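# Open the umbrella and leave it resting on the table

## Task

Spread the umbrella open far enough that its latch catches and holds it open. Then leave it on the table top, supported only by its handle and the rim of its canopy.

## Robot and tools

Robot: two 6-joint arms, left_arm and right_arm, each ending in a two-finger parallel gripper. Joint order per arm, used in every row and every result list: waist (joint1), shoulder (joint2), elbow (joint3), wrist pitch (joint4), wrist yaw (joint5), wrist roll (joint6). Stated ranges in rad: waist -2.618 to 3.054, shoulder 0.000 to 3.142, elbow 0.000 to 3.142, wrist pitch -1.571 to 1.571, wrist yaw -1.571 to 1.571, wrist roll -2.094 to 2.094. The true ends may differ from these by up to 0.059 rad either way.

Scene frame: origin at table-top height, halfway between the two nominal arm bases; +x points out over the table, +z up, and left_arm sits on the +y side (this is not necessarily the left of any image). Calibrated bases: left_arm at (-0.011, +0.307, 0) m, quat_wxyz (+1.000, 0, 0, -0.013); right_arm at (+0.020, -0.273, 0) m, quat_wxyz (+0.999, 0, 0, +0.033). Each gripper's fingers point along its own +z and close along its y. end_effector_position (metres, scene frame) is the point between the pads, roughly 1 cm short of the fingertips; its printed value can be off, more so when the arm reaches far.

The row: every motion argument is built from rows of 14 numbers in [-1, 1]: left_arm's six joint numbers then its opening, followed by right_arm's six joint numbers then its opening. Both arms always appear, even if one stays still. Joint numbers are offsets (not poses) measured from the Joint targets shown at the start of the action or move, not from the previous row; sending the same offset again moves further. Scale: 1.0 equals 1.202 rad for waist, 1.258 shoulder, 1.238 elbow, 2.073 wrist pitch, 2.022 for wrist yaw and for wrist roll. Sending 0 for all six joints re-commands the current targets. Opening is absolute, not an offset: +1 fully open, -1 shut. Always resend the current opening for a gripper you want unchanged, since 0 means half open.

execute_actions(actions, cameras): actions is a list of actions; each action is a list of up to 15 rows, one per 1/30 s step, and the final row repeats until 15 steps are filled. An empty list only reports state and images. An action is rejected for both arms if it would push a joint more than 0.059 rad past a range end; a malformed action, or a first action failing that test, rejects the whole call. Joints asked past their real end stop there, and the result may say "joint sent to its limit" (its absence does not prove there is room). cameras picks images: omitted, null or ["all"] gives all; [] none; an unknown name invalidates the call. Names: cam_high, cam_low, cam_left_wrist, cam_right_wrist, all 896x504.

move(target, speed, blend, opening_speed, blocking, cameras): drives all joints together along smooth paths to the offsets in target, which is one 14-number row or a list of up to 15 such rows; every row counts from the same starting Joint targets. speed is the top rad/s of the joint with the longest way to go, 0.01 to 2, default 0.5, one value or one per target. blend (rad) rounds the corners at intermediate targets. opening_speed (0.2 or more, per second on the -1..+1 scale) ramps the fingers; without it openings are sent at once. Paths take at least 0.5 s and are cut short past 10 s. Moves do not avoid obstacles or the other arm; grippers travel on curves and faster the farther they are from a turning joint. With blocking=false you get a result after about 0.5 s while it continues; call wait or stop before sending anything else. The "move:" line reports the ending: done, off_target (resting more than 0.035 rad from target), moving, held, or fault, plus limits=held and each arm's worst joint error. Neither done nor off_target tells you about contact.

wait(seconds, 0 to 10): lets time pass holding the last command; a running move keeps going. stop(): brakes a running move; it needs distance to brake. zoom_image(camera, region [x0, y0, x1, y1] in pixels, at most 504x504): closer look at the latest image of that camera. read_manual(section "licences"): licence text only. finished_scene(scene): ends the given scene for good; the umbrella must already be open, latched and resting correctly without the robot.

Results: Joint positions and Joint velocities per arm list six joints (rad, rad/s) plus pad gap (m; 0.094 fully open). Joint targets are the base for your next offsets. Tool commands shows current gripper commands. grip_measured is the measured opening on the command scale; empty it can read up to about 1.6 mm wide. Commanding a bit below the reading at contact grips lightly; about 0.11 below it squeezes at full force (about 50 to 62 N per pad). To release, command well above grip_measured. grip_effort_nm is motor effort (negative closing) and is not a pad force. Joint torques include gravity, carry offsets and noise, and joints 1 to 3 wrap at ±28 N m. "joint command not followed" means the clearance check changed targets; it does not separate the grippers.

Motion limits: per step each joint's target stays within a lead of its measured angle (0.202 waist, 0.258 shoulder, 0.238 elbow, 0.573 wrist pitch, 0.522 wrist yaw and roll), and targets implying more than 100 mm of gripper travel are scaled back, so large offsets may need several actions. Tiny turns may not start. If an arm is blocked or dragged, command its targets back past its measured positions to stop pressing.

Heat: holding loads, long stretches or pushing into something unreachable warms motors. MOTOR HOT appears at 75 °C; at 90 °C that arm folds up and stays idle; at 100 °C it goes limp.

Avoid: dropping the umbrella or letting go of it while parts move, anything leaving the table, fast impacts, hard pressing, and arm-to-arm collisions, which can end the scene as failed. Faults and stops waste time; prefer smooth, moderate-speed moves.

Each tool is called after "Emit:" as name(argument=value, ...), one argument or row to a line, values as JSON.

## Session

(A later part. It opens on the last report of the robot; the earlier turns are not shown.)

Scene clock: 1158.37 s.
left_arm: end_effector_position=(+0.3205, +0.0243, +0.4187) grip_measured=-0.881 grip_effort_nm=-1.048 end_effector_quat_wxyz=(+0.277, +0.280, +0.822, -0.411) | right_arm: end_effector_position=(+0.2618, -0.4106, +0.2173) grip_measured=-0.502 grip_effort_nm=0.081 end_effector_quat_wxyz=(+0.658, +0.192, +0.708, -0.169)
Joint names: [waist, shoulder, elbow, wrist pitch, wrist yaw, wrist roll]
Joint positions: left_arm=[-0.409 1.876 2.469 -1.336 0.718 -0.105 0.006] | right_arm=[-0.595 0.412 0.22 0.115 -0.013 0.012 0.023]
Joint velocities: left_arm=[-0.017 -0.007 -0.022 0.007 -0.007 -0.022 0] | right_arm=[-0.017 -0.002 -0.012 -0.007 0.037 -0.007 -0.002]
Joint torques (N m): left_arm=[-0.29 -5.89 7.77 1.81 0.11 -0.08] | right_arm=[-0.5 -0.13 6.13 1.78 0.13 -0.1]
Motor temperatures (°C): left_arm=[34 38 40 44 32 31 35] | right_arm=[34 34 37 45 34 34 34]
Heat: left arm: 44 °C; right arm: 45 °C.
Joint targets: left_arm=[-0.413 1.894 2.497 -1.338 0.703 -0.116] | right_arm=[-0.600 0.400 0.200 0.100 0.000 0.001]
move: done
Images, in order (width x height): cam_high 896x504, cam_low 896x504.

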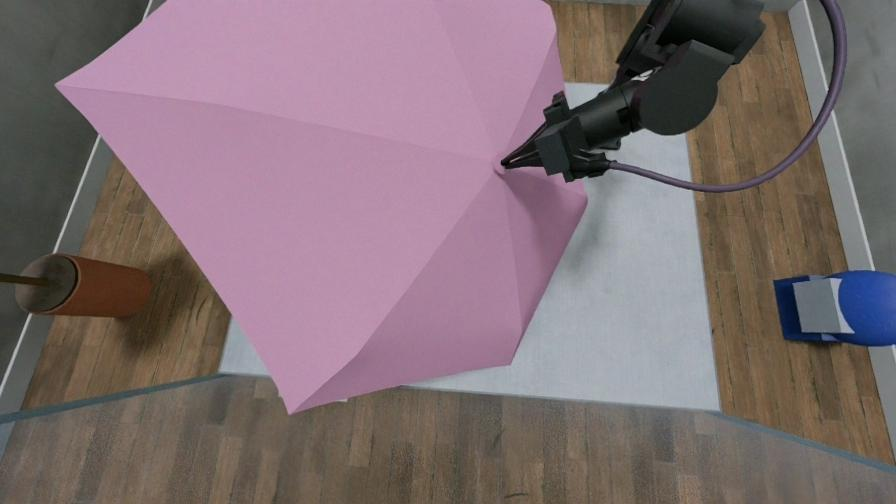

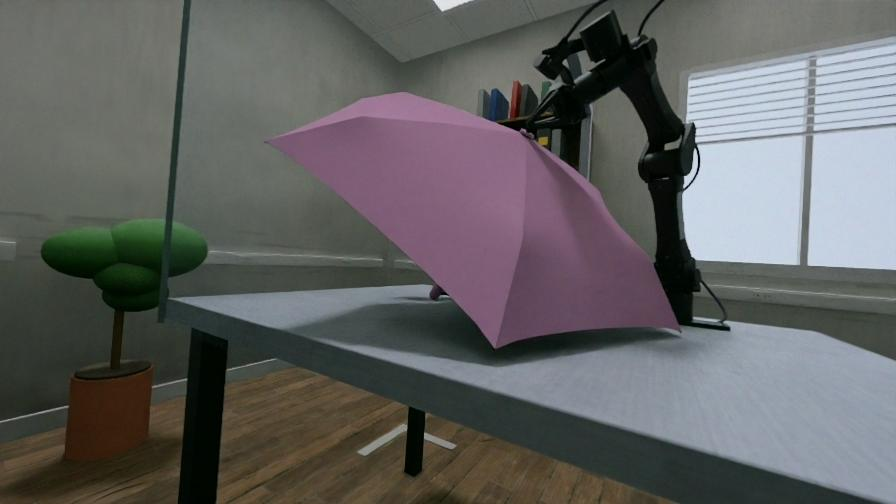

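Emit:
move(
  target=[0.0230, 0.0377, 0.0315, -0.001, 0.0240, 0.0079, -0.93, 0, 0, 0, 0, 0, 0, -0.5],
  speed=0.08,
  cameras=["cam_low", "cam_high"],
)

Emit:
zoom_image(
  camera="cam_low",
  region=[440, 290, 720, 400],
)

Scene clock: 1199.93 s.
left_arm: end_effector_position=(+0.3296, +0.0214, +0.4137) grip_measured=-0.881 grip_effort_nm=-1.038 end_effector_quat_wxyz=(+0.267, +0.279, +0.821, -0.421) | right_arm: end_effector_position=(+0.2618, -0.4107, +0.2171) grip_measured=-0.502 grip_effort_nm=0.081 end_effector_quat_wxyz=(+0.657, +0.192, +0.709, -0.170)
Joint names: [waist, shoulder, elbow, wrist pitch, wrist yaw, wrist roll]
Joint positions: left_arm=[-0.396 1.923 2.507 -1.344 0.752 -0.102 0.006] | right_arm=[-0.595 0.412 0.22 0.115 -0.012 0.011 0.023]
Joint velocities: left_arm=[-0.007 -0.002 -0.002 0.037 -0.037 -0.022 0] | right_arm=[0.002 -0.007 0.002 -0.007 -0.037 0.051 0]
Joint torques (N m): left_arm=[0.9 -6.2 7.83 1.86 0.26 0.08] | right_arm=[-0.55 -0.09 6.13 1.76 0.13 -0.1]
Motor temperatures (°C): left_arm=[34 37 41 45 32 31 35] | right_arm=[34 34 37 47 34 34 34]
Heat: left arm: 45 °C; right arm: 47 °C.
Joint targets: left_arm=[-0.386 1.941 2.536 -1.340 0.751 -0.100] | right_arm=[-0.600 0.400 0.200 0.100 0.000 0.000]
move: done
Images, in order (width x height): cam_high 896x504, cam_low 896x504.

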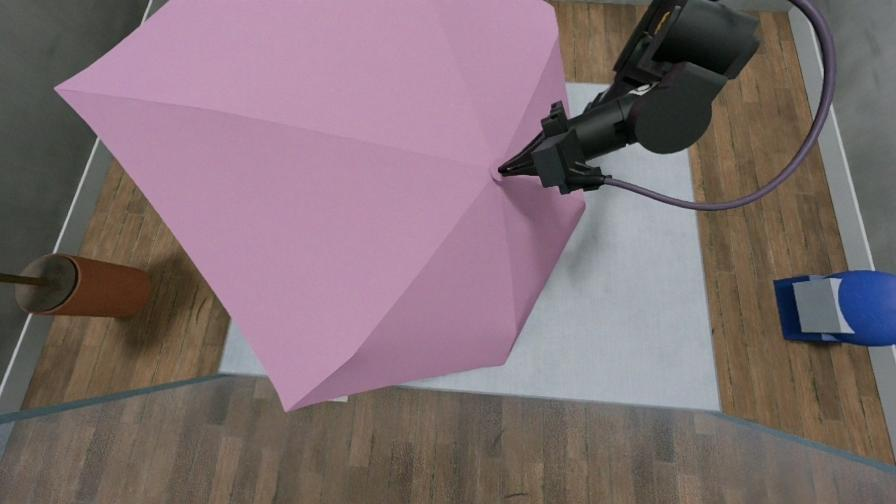

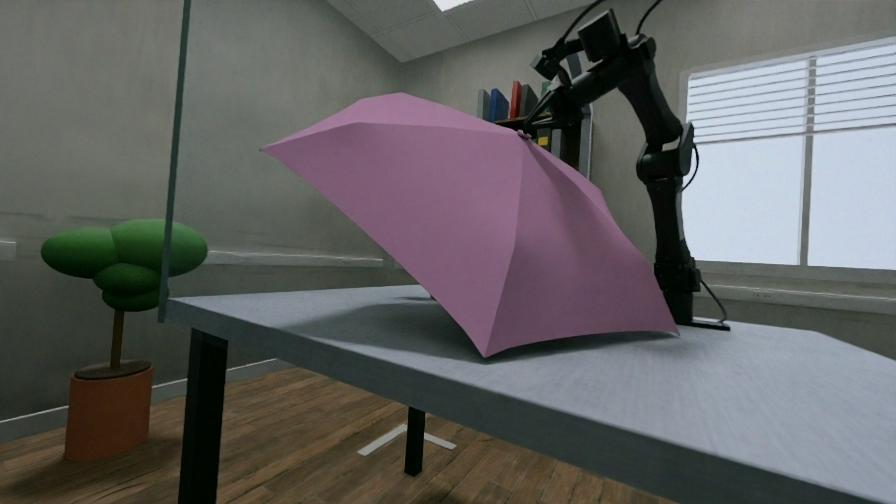

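Scaled by 1.800 from the camera's 896x504 image, which has a finer 1280x720 frame.

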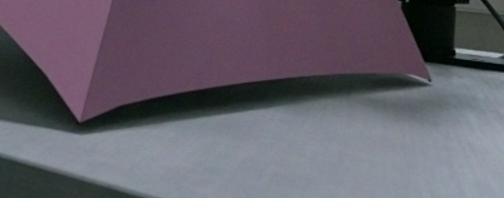

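Emit:
move(
  target=[0.0115, 0.0188, 0.0158, 0, 0.0120, 0.004, -0.93, 0, 0, 0, 0, 0, 0, -0.5],
  speed=0.05,
  cameras=["cam_low"],
)

Emit:
zoom_image(
  camera="cam_low",
  region=[440, 290, 720, 400],
)

Scene clock: 1203.20 s.
left_arm: end_effector_position=(+0.3349, +0.0216, +0.4115) grip_measured=-0.881 grip_effort_nm=-1.028 end_effector_quat_wxyz=(+0.264, +0.280, +0.818, -0.427) | right_arm: end_effector_position=(+0.2618, -0.4107, +0.2170) grip_measured=-0.502 grip_effort_nm=0.076 end_effector_quat_wxyz=(+0.657, +0.192, +0.709, -0.170)
Joint names: [waist, shoulder, elbow, wrist pitch, wrist yaw, wrist roll]
Joint positions: left_arm=[-0.383 1.946 2.526 -1.348 0.776 -0.093 0.006] | right_arm=[-0.595 0.412 0.22 0.114 -0.012 0.011 0.023]
Joint velocities: left_arm=[-0.012 0.002 0.002 -0.051 0.022 -0.007 0.003] | right_arm=[-0.027 -0.007 -0.017 -0.007 0.022 -0.022 0]
Joint torques (N m): left_arm=[1.02 -6.35 7.92 1.88 0.28 0.07] | right_arm=[-0.53 -0.12 6.15 1.78 0.12 -0.09]
Motor temperatures (°C): left_arm=[34 37 41 45 32 31 35] | right_arm=[34 34 37 47 34 34 34]
Heat: left arm: 45 °C; right arm: 47 °C.
Joint targets: left_arm=[-0.372 1.964 2.555 -1.340 0.776 -0.092] | right_arm=[-0.600 0.400 0.200 0.100 0.000 0.000]
move: done
Images, in order (width x height): cam_low 896x504.

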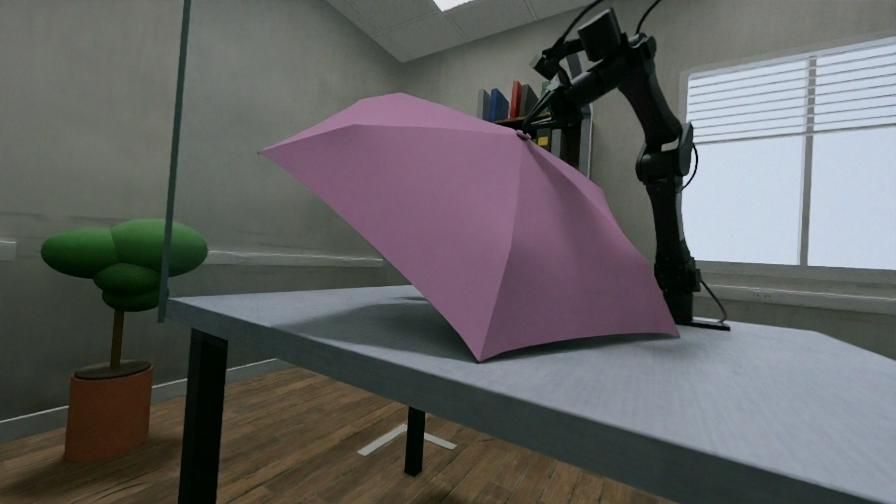

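Scaled by 1.800 from the camera's 896x504 image, which has a finer 1280x720 frame.

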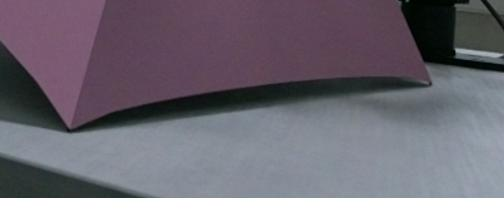

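Emit:
execute_actions(
  actions=[],
  cameras=["cam_high", "cam_left_wrist", "cam_right_wrist", "cam_low"],
)

Emit:
zoom_image(
  camera="cam_low",
  region=[420, 320, 540, 390],
)

Emit:
zoom_image(
  camera="cam_low",
  region=[600, 270, 750, 360],
)

Scene clock: 1205.30 s.
left_arm: end_effector_position=(+0.3349, +0.0216, +0.4115) grip_measured=-0.881 grip_effort_nm=-1.038 end_effector_quat_wxyz=(+0.264, +0.280, +0.818, -0.427) | right_arm: end_effector_position=(+0.2618, -0.4107, +0.2170) grip_measured=-0.502 grip_effort_nm=0.076 end_effector_quat_wxyz=(+0.657, +0.192, +0.709, -0.170)
Joint names: [waist, shoulder, elbow, wrist pitch, wrist yaw, wrist roll]
Joint positions: left_arm=[-0.383 1.946 2.526 -1.348 0.776 -0.093 0.006] | right_arm=[-0.595 0.412 0.22 0.114 -0.012 0.011 0.023]
Joint velocities: left_arm=[-0.012 -0.002 -0.007 0.022 0.037 -0.022 -0.001] | right_arm=[-0.002 -0.007 -0.022 -0.022 -0.095 0.051 0.001]
Joint torques (N m): left_arm=[1.02 -6.35 7.88 1.88 0.29 0.06] | right_arm=[-0.47 -0.12 6.15 1.78 0.13 -0.09]
Motor temperatures (°C): left_arm=[34 37 41 45 32 31 35] | right_arm=[34 34 37 47 34 34 34]
Heat: left arm: 45 °C; right arm: 47 °C.
Joint targets: left_arm=[-0.372 1.964 2.555 -1.340 0.775 -0.092] | right_arm=[-0.600 0.400 0.200 0.100 0.000 0.001]
Tool commands: left_gripper/opening=-0.93 right_gripper/opening=-0.5

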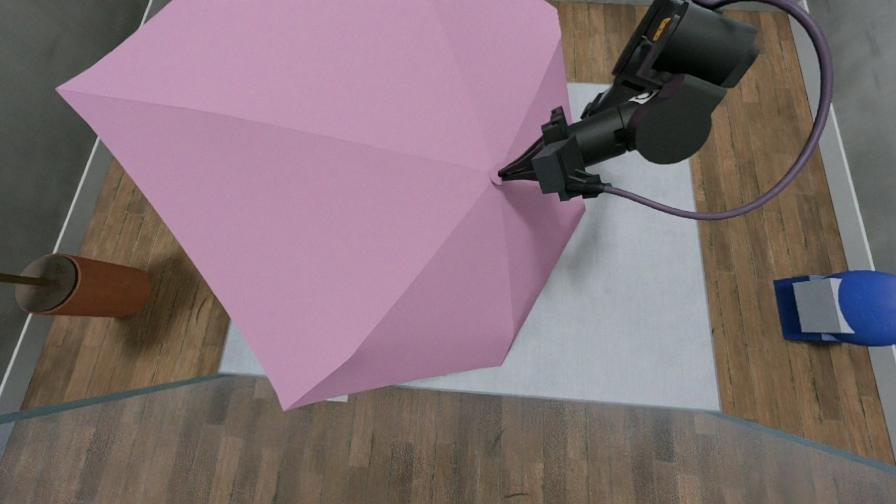

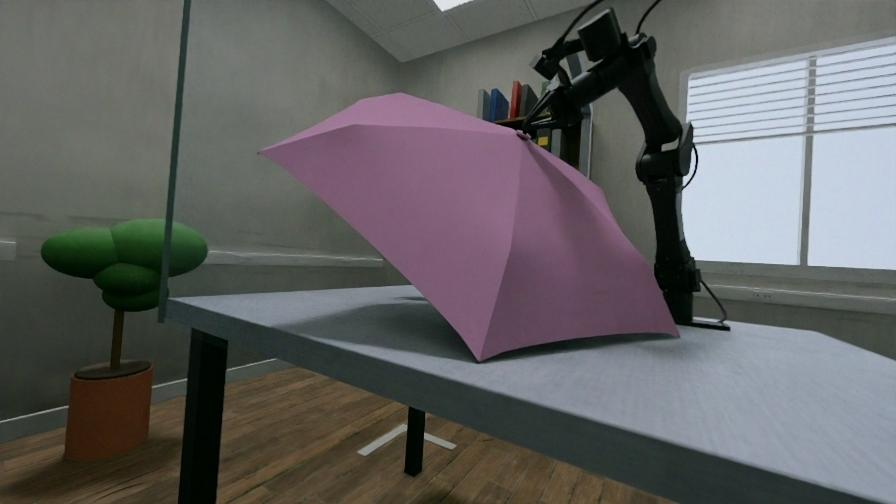

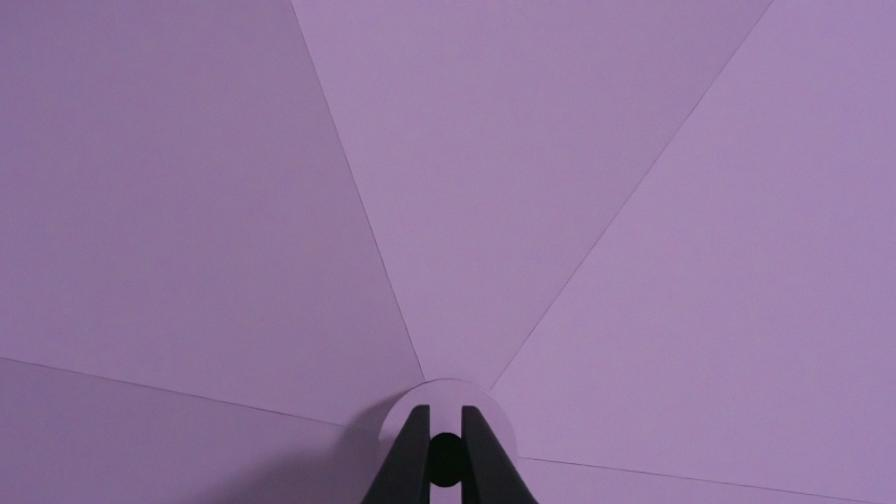

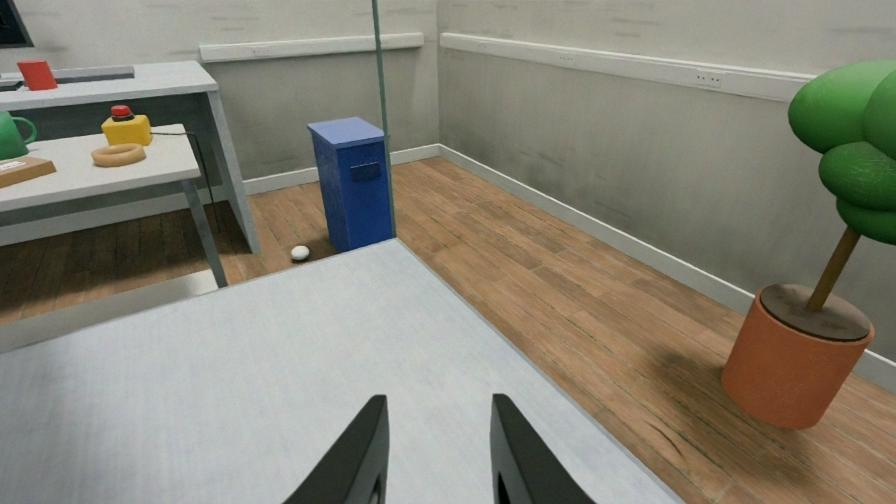

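Scaled by 4.200 from the camera's 896x504 image, which has a finer 1280x720 frame.

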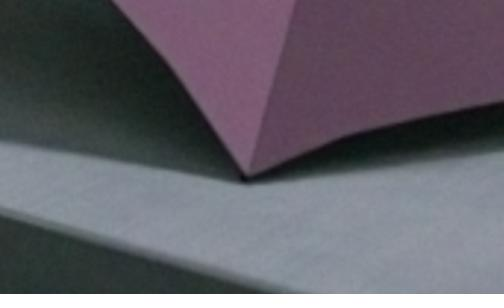

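Scaled by 3.360 from the camera's 896x504 image, which has a finer 1280x720 frame.

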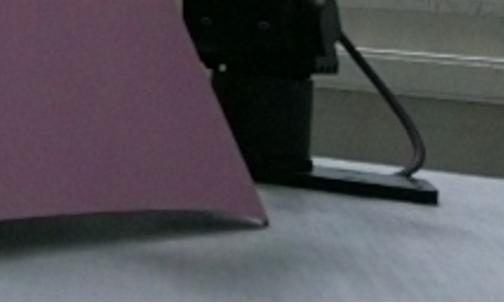

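Emit:
move(
  target=[0, 0, 0, 0, 0, 0, -0.4, 0, 0, 0, 0, 0, 0, -0.5],
  speed=0.1,
  opening_speed=0.3,
  cameras=["cam_low", "cam_left_wrist"],
)

Scene clock: 1214.20 s.
left_arm: end_effector_position=(+0.3370, +0.0231, +0.4117) grip_measured=-0.401 grip_effort_nm=0.071 end_effector_quat_wxyz=(+0.267, +0.278, +0.819, -0.426) | right_arm: end_effector_position=(+0.2617, -0.4107, +0.2170) grip_measured=-0.502 grip_effort_nm=0.076 end_effector_quat_wxyz=(+0.657, +0.192, +0.709, -0.170)
Joint names: [waist, shoulder, elbow, wrist pitch, wrist yaw, wrist roll]
Joint positions: left_arm=[-0.379 1.946 2.526 -1.345 0.773 -0.093 0.028] | right_arm=[-0.595 0.412 0.22 0.114 -0.011 0.011 0.023]
Joint velocities: left_arm=[-0.012 -0.007 -0.017 -0.051 0.007 -0.066 0] | right_arm=[-0.007 -0.012 -0.002 0.051 0.037 -0.037 -0.001]
Joint torques (N m): left_arm=[0.64 -6.38 7.91 1.84 0.3 0.06] | right_arm=[-0.49 -0.14 6.12 1.76 0.12 -0.09]
Motor temperatures (°C): left_arm=[34 37 41 44 32 31 35] | right_arm=[34 34 37 48 33 34 34]
Heat: left arm: 44 °C; right arm: 48 °C.
Joint targets: left_arm=[-0.372 1.964 2.555 -1.340 0.775 -0.092] | right_arm=[-0.600 0.400 0.200 0.100 0.000 0.001]
move: done
Images, in order (width x height): cam_low 896x504, cam_left_wrist 896x504.

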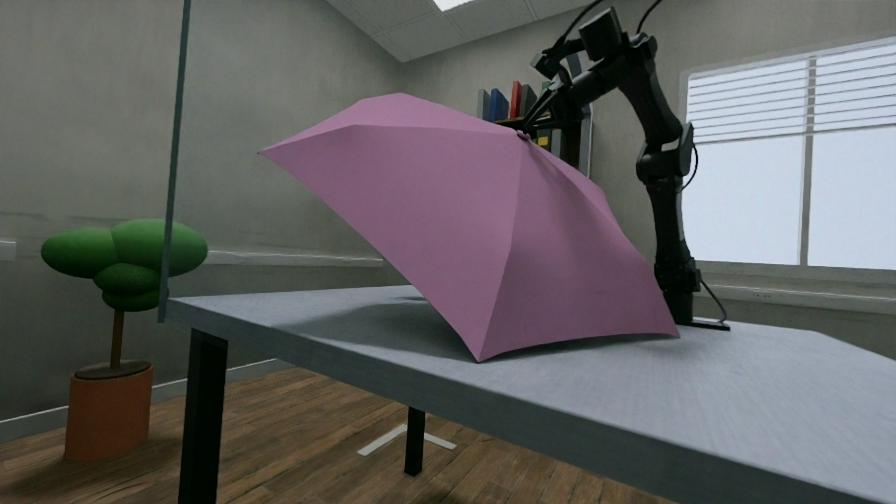

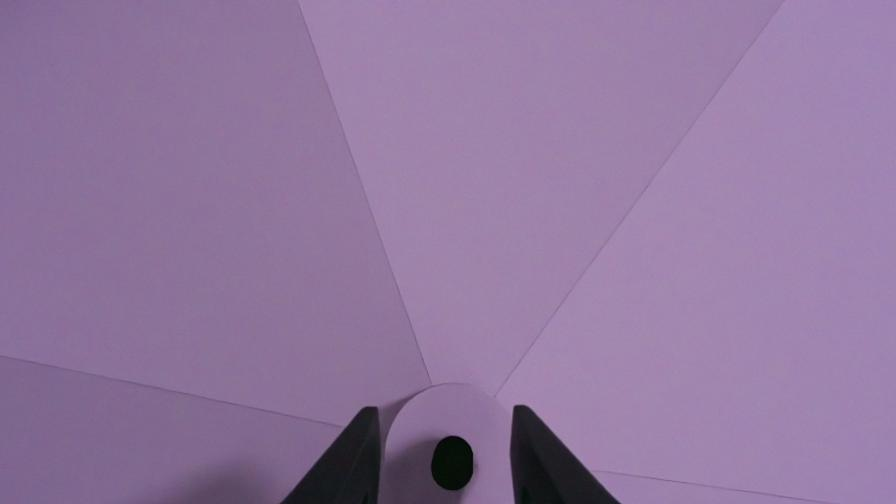

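Emit:
move(
  target=[
    [0,-0.0318,-0.0363,0,0,0,-0.4,0,0,0,0,0,0,-0.5],
    [0.0566,-0.1582,-0.2132,0.0048,0.0282,0.0406,-0.4,0,0,0,0,0,0,-0.5],
    [0.1281,-0.2456,-0.3078,-0.0314,0.0564,0.0890,-0.4,0,0,0,0,0,0,-0.5],
    [0.1281,-0.329,-0.408,0.116,0.0564,0.0890,-0.4,0,0,0,0,0,0,-0.5],
  ],
  speed=[0.15, 0.3, 0.4, 0.5],
  blend=0.02,
  cameras=["cam_low", "cam_high", "cam_left_wrist"],
)

Scene clock: 1240.13 s.
left_arm: end_effector_position=(+0.3023, +0.0876, +0.4486) grip_measured=-0.401 grip_effort_nm=0.066 end_effector_quat_wxyz=(+0.389, +0.325, +0.759, -0.409) | right_arm: end_effector_position=(+0.2617, -0.4107, +0.2169) grip_measured=-0.502 grip_effort_nm=0.076 end_effector_quat_wxyz=(+0.657, +0.192, +0.709, -0.170)
Joint names: [waist, shoulder, elbow, wrist pitch, wrist yaw, wrist roll]
Joint positions: left_arm=[-0.221 1.568 2.069 -1.103 0.876 0.079 0.028] | right_arm=[-0.595 0.412 0.22 0.114 -0.011 0.011 0.023]
Joint velocities: left_arm=[-0.002 -0.002 0.002 0.066 -0.007 -0.007 0.001] | right_arm=[-0.002 0.002 -0.022 0.007 -0.022 -0.037 0]
Joint torques (N m): left_arm=[0.27 -6.32 4.46 1.96 0.39 0.14] | right_arm=[-0.53 -0.12 6.15 1.77 0.13 -0.08]
Motor temperatures (°C): left_arm=[34 37 41 44 32 31 33] | right_arm=[34 33 37 48 33 34 34]
Heat: left arm: 44 °C; right arm: 48 °C.
Joint targets: left_arm=[-0.218 1.551 2.050 -1.099 0.889 0.088] | right_arm=[-0.600 0.400 0.200 0.100 0.000 0.001]
move: done
Images, in order (width x height): cam_high 896x504, cam_low 896x504, cam_left_wrist 896x504.

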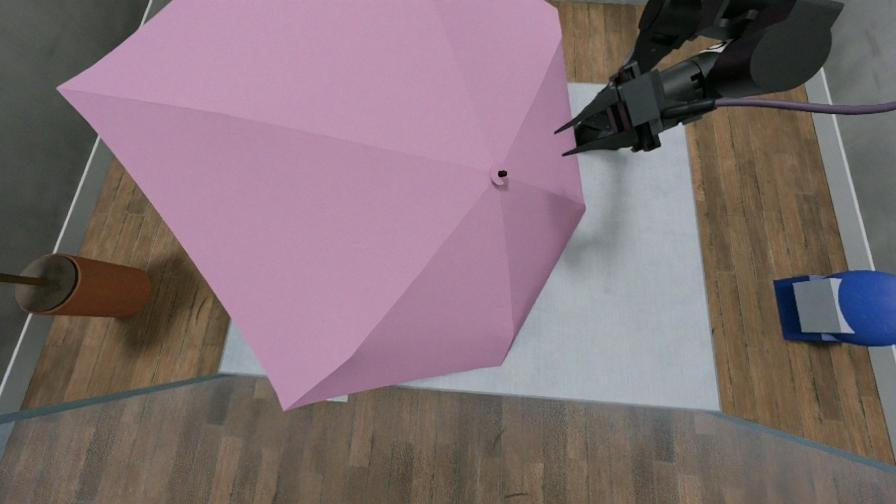

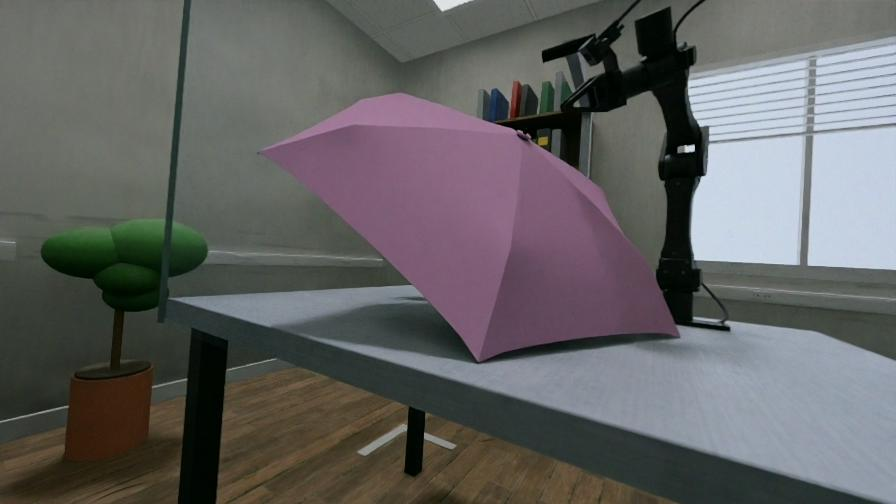

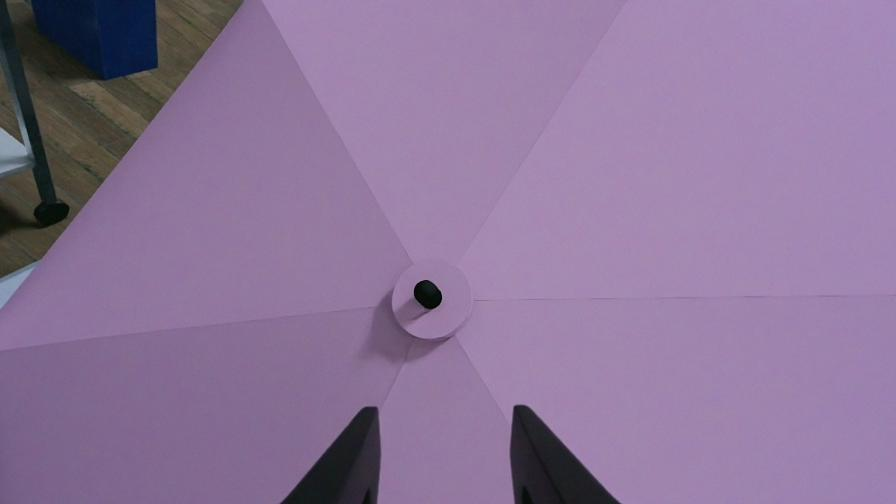

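Emit:
finished_scene(
  scene=2,
)

The scene is finished.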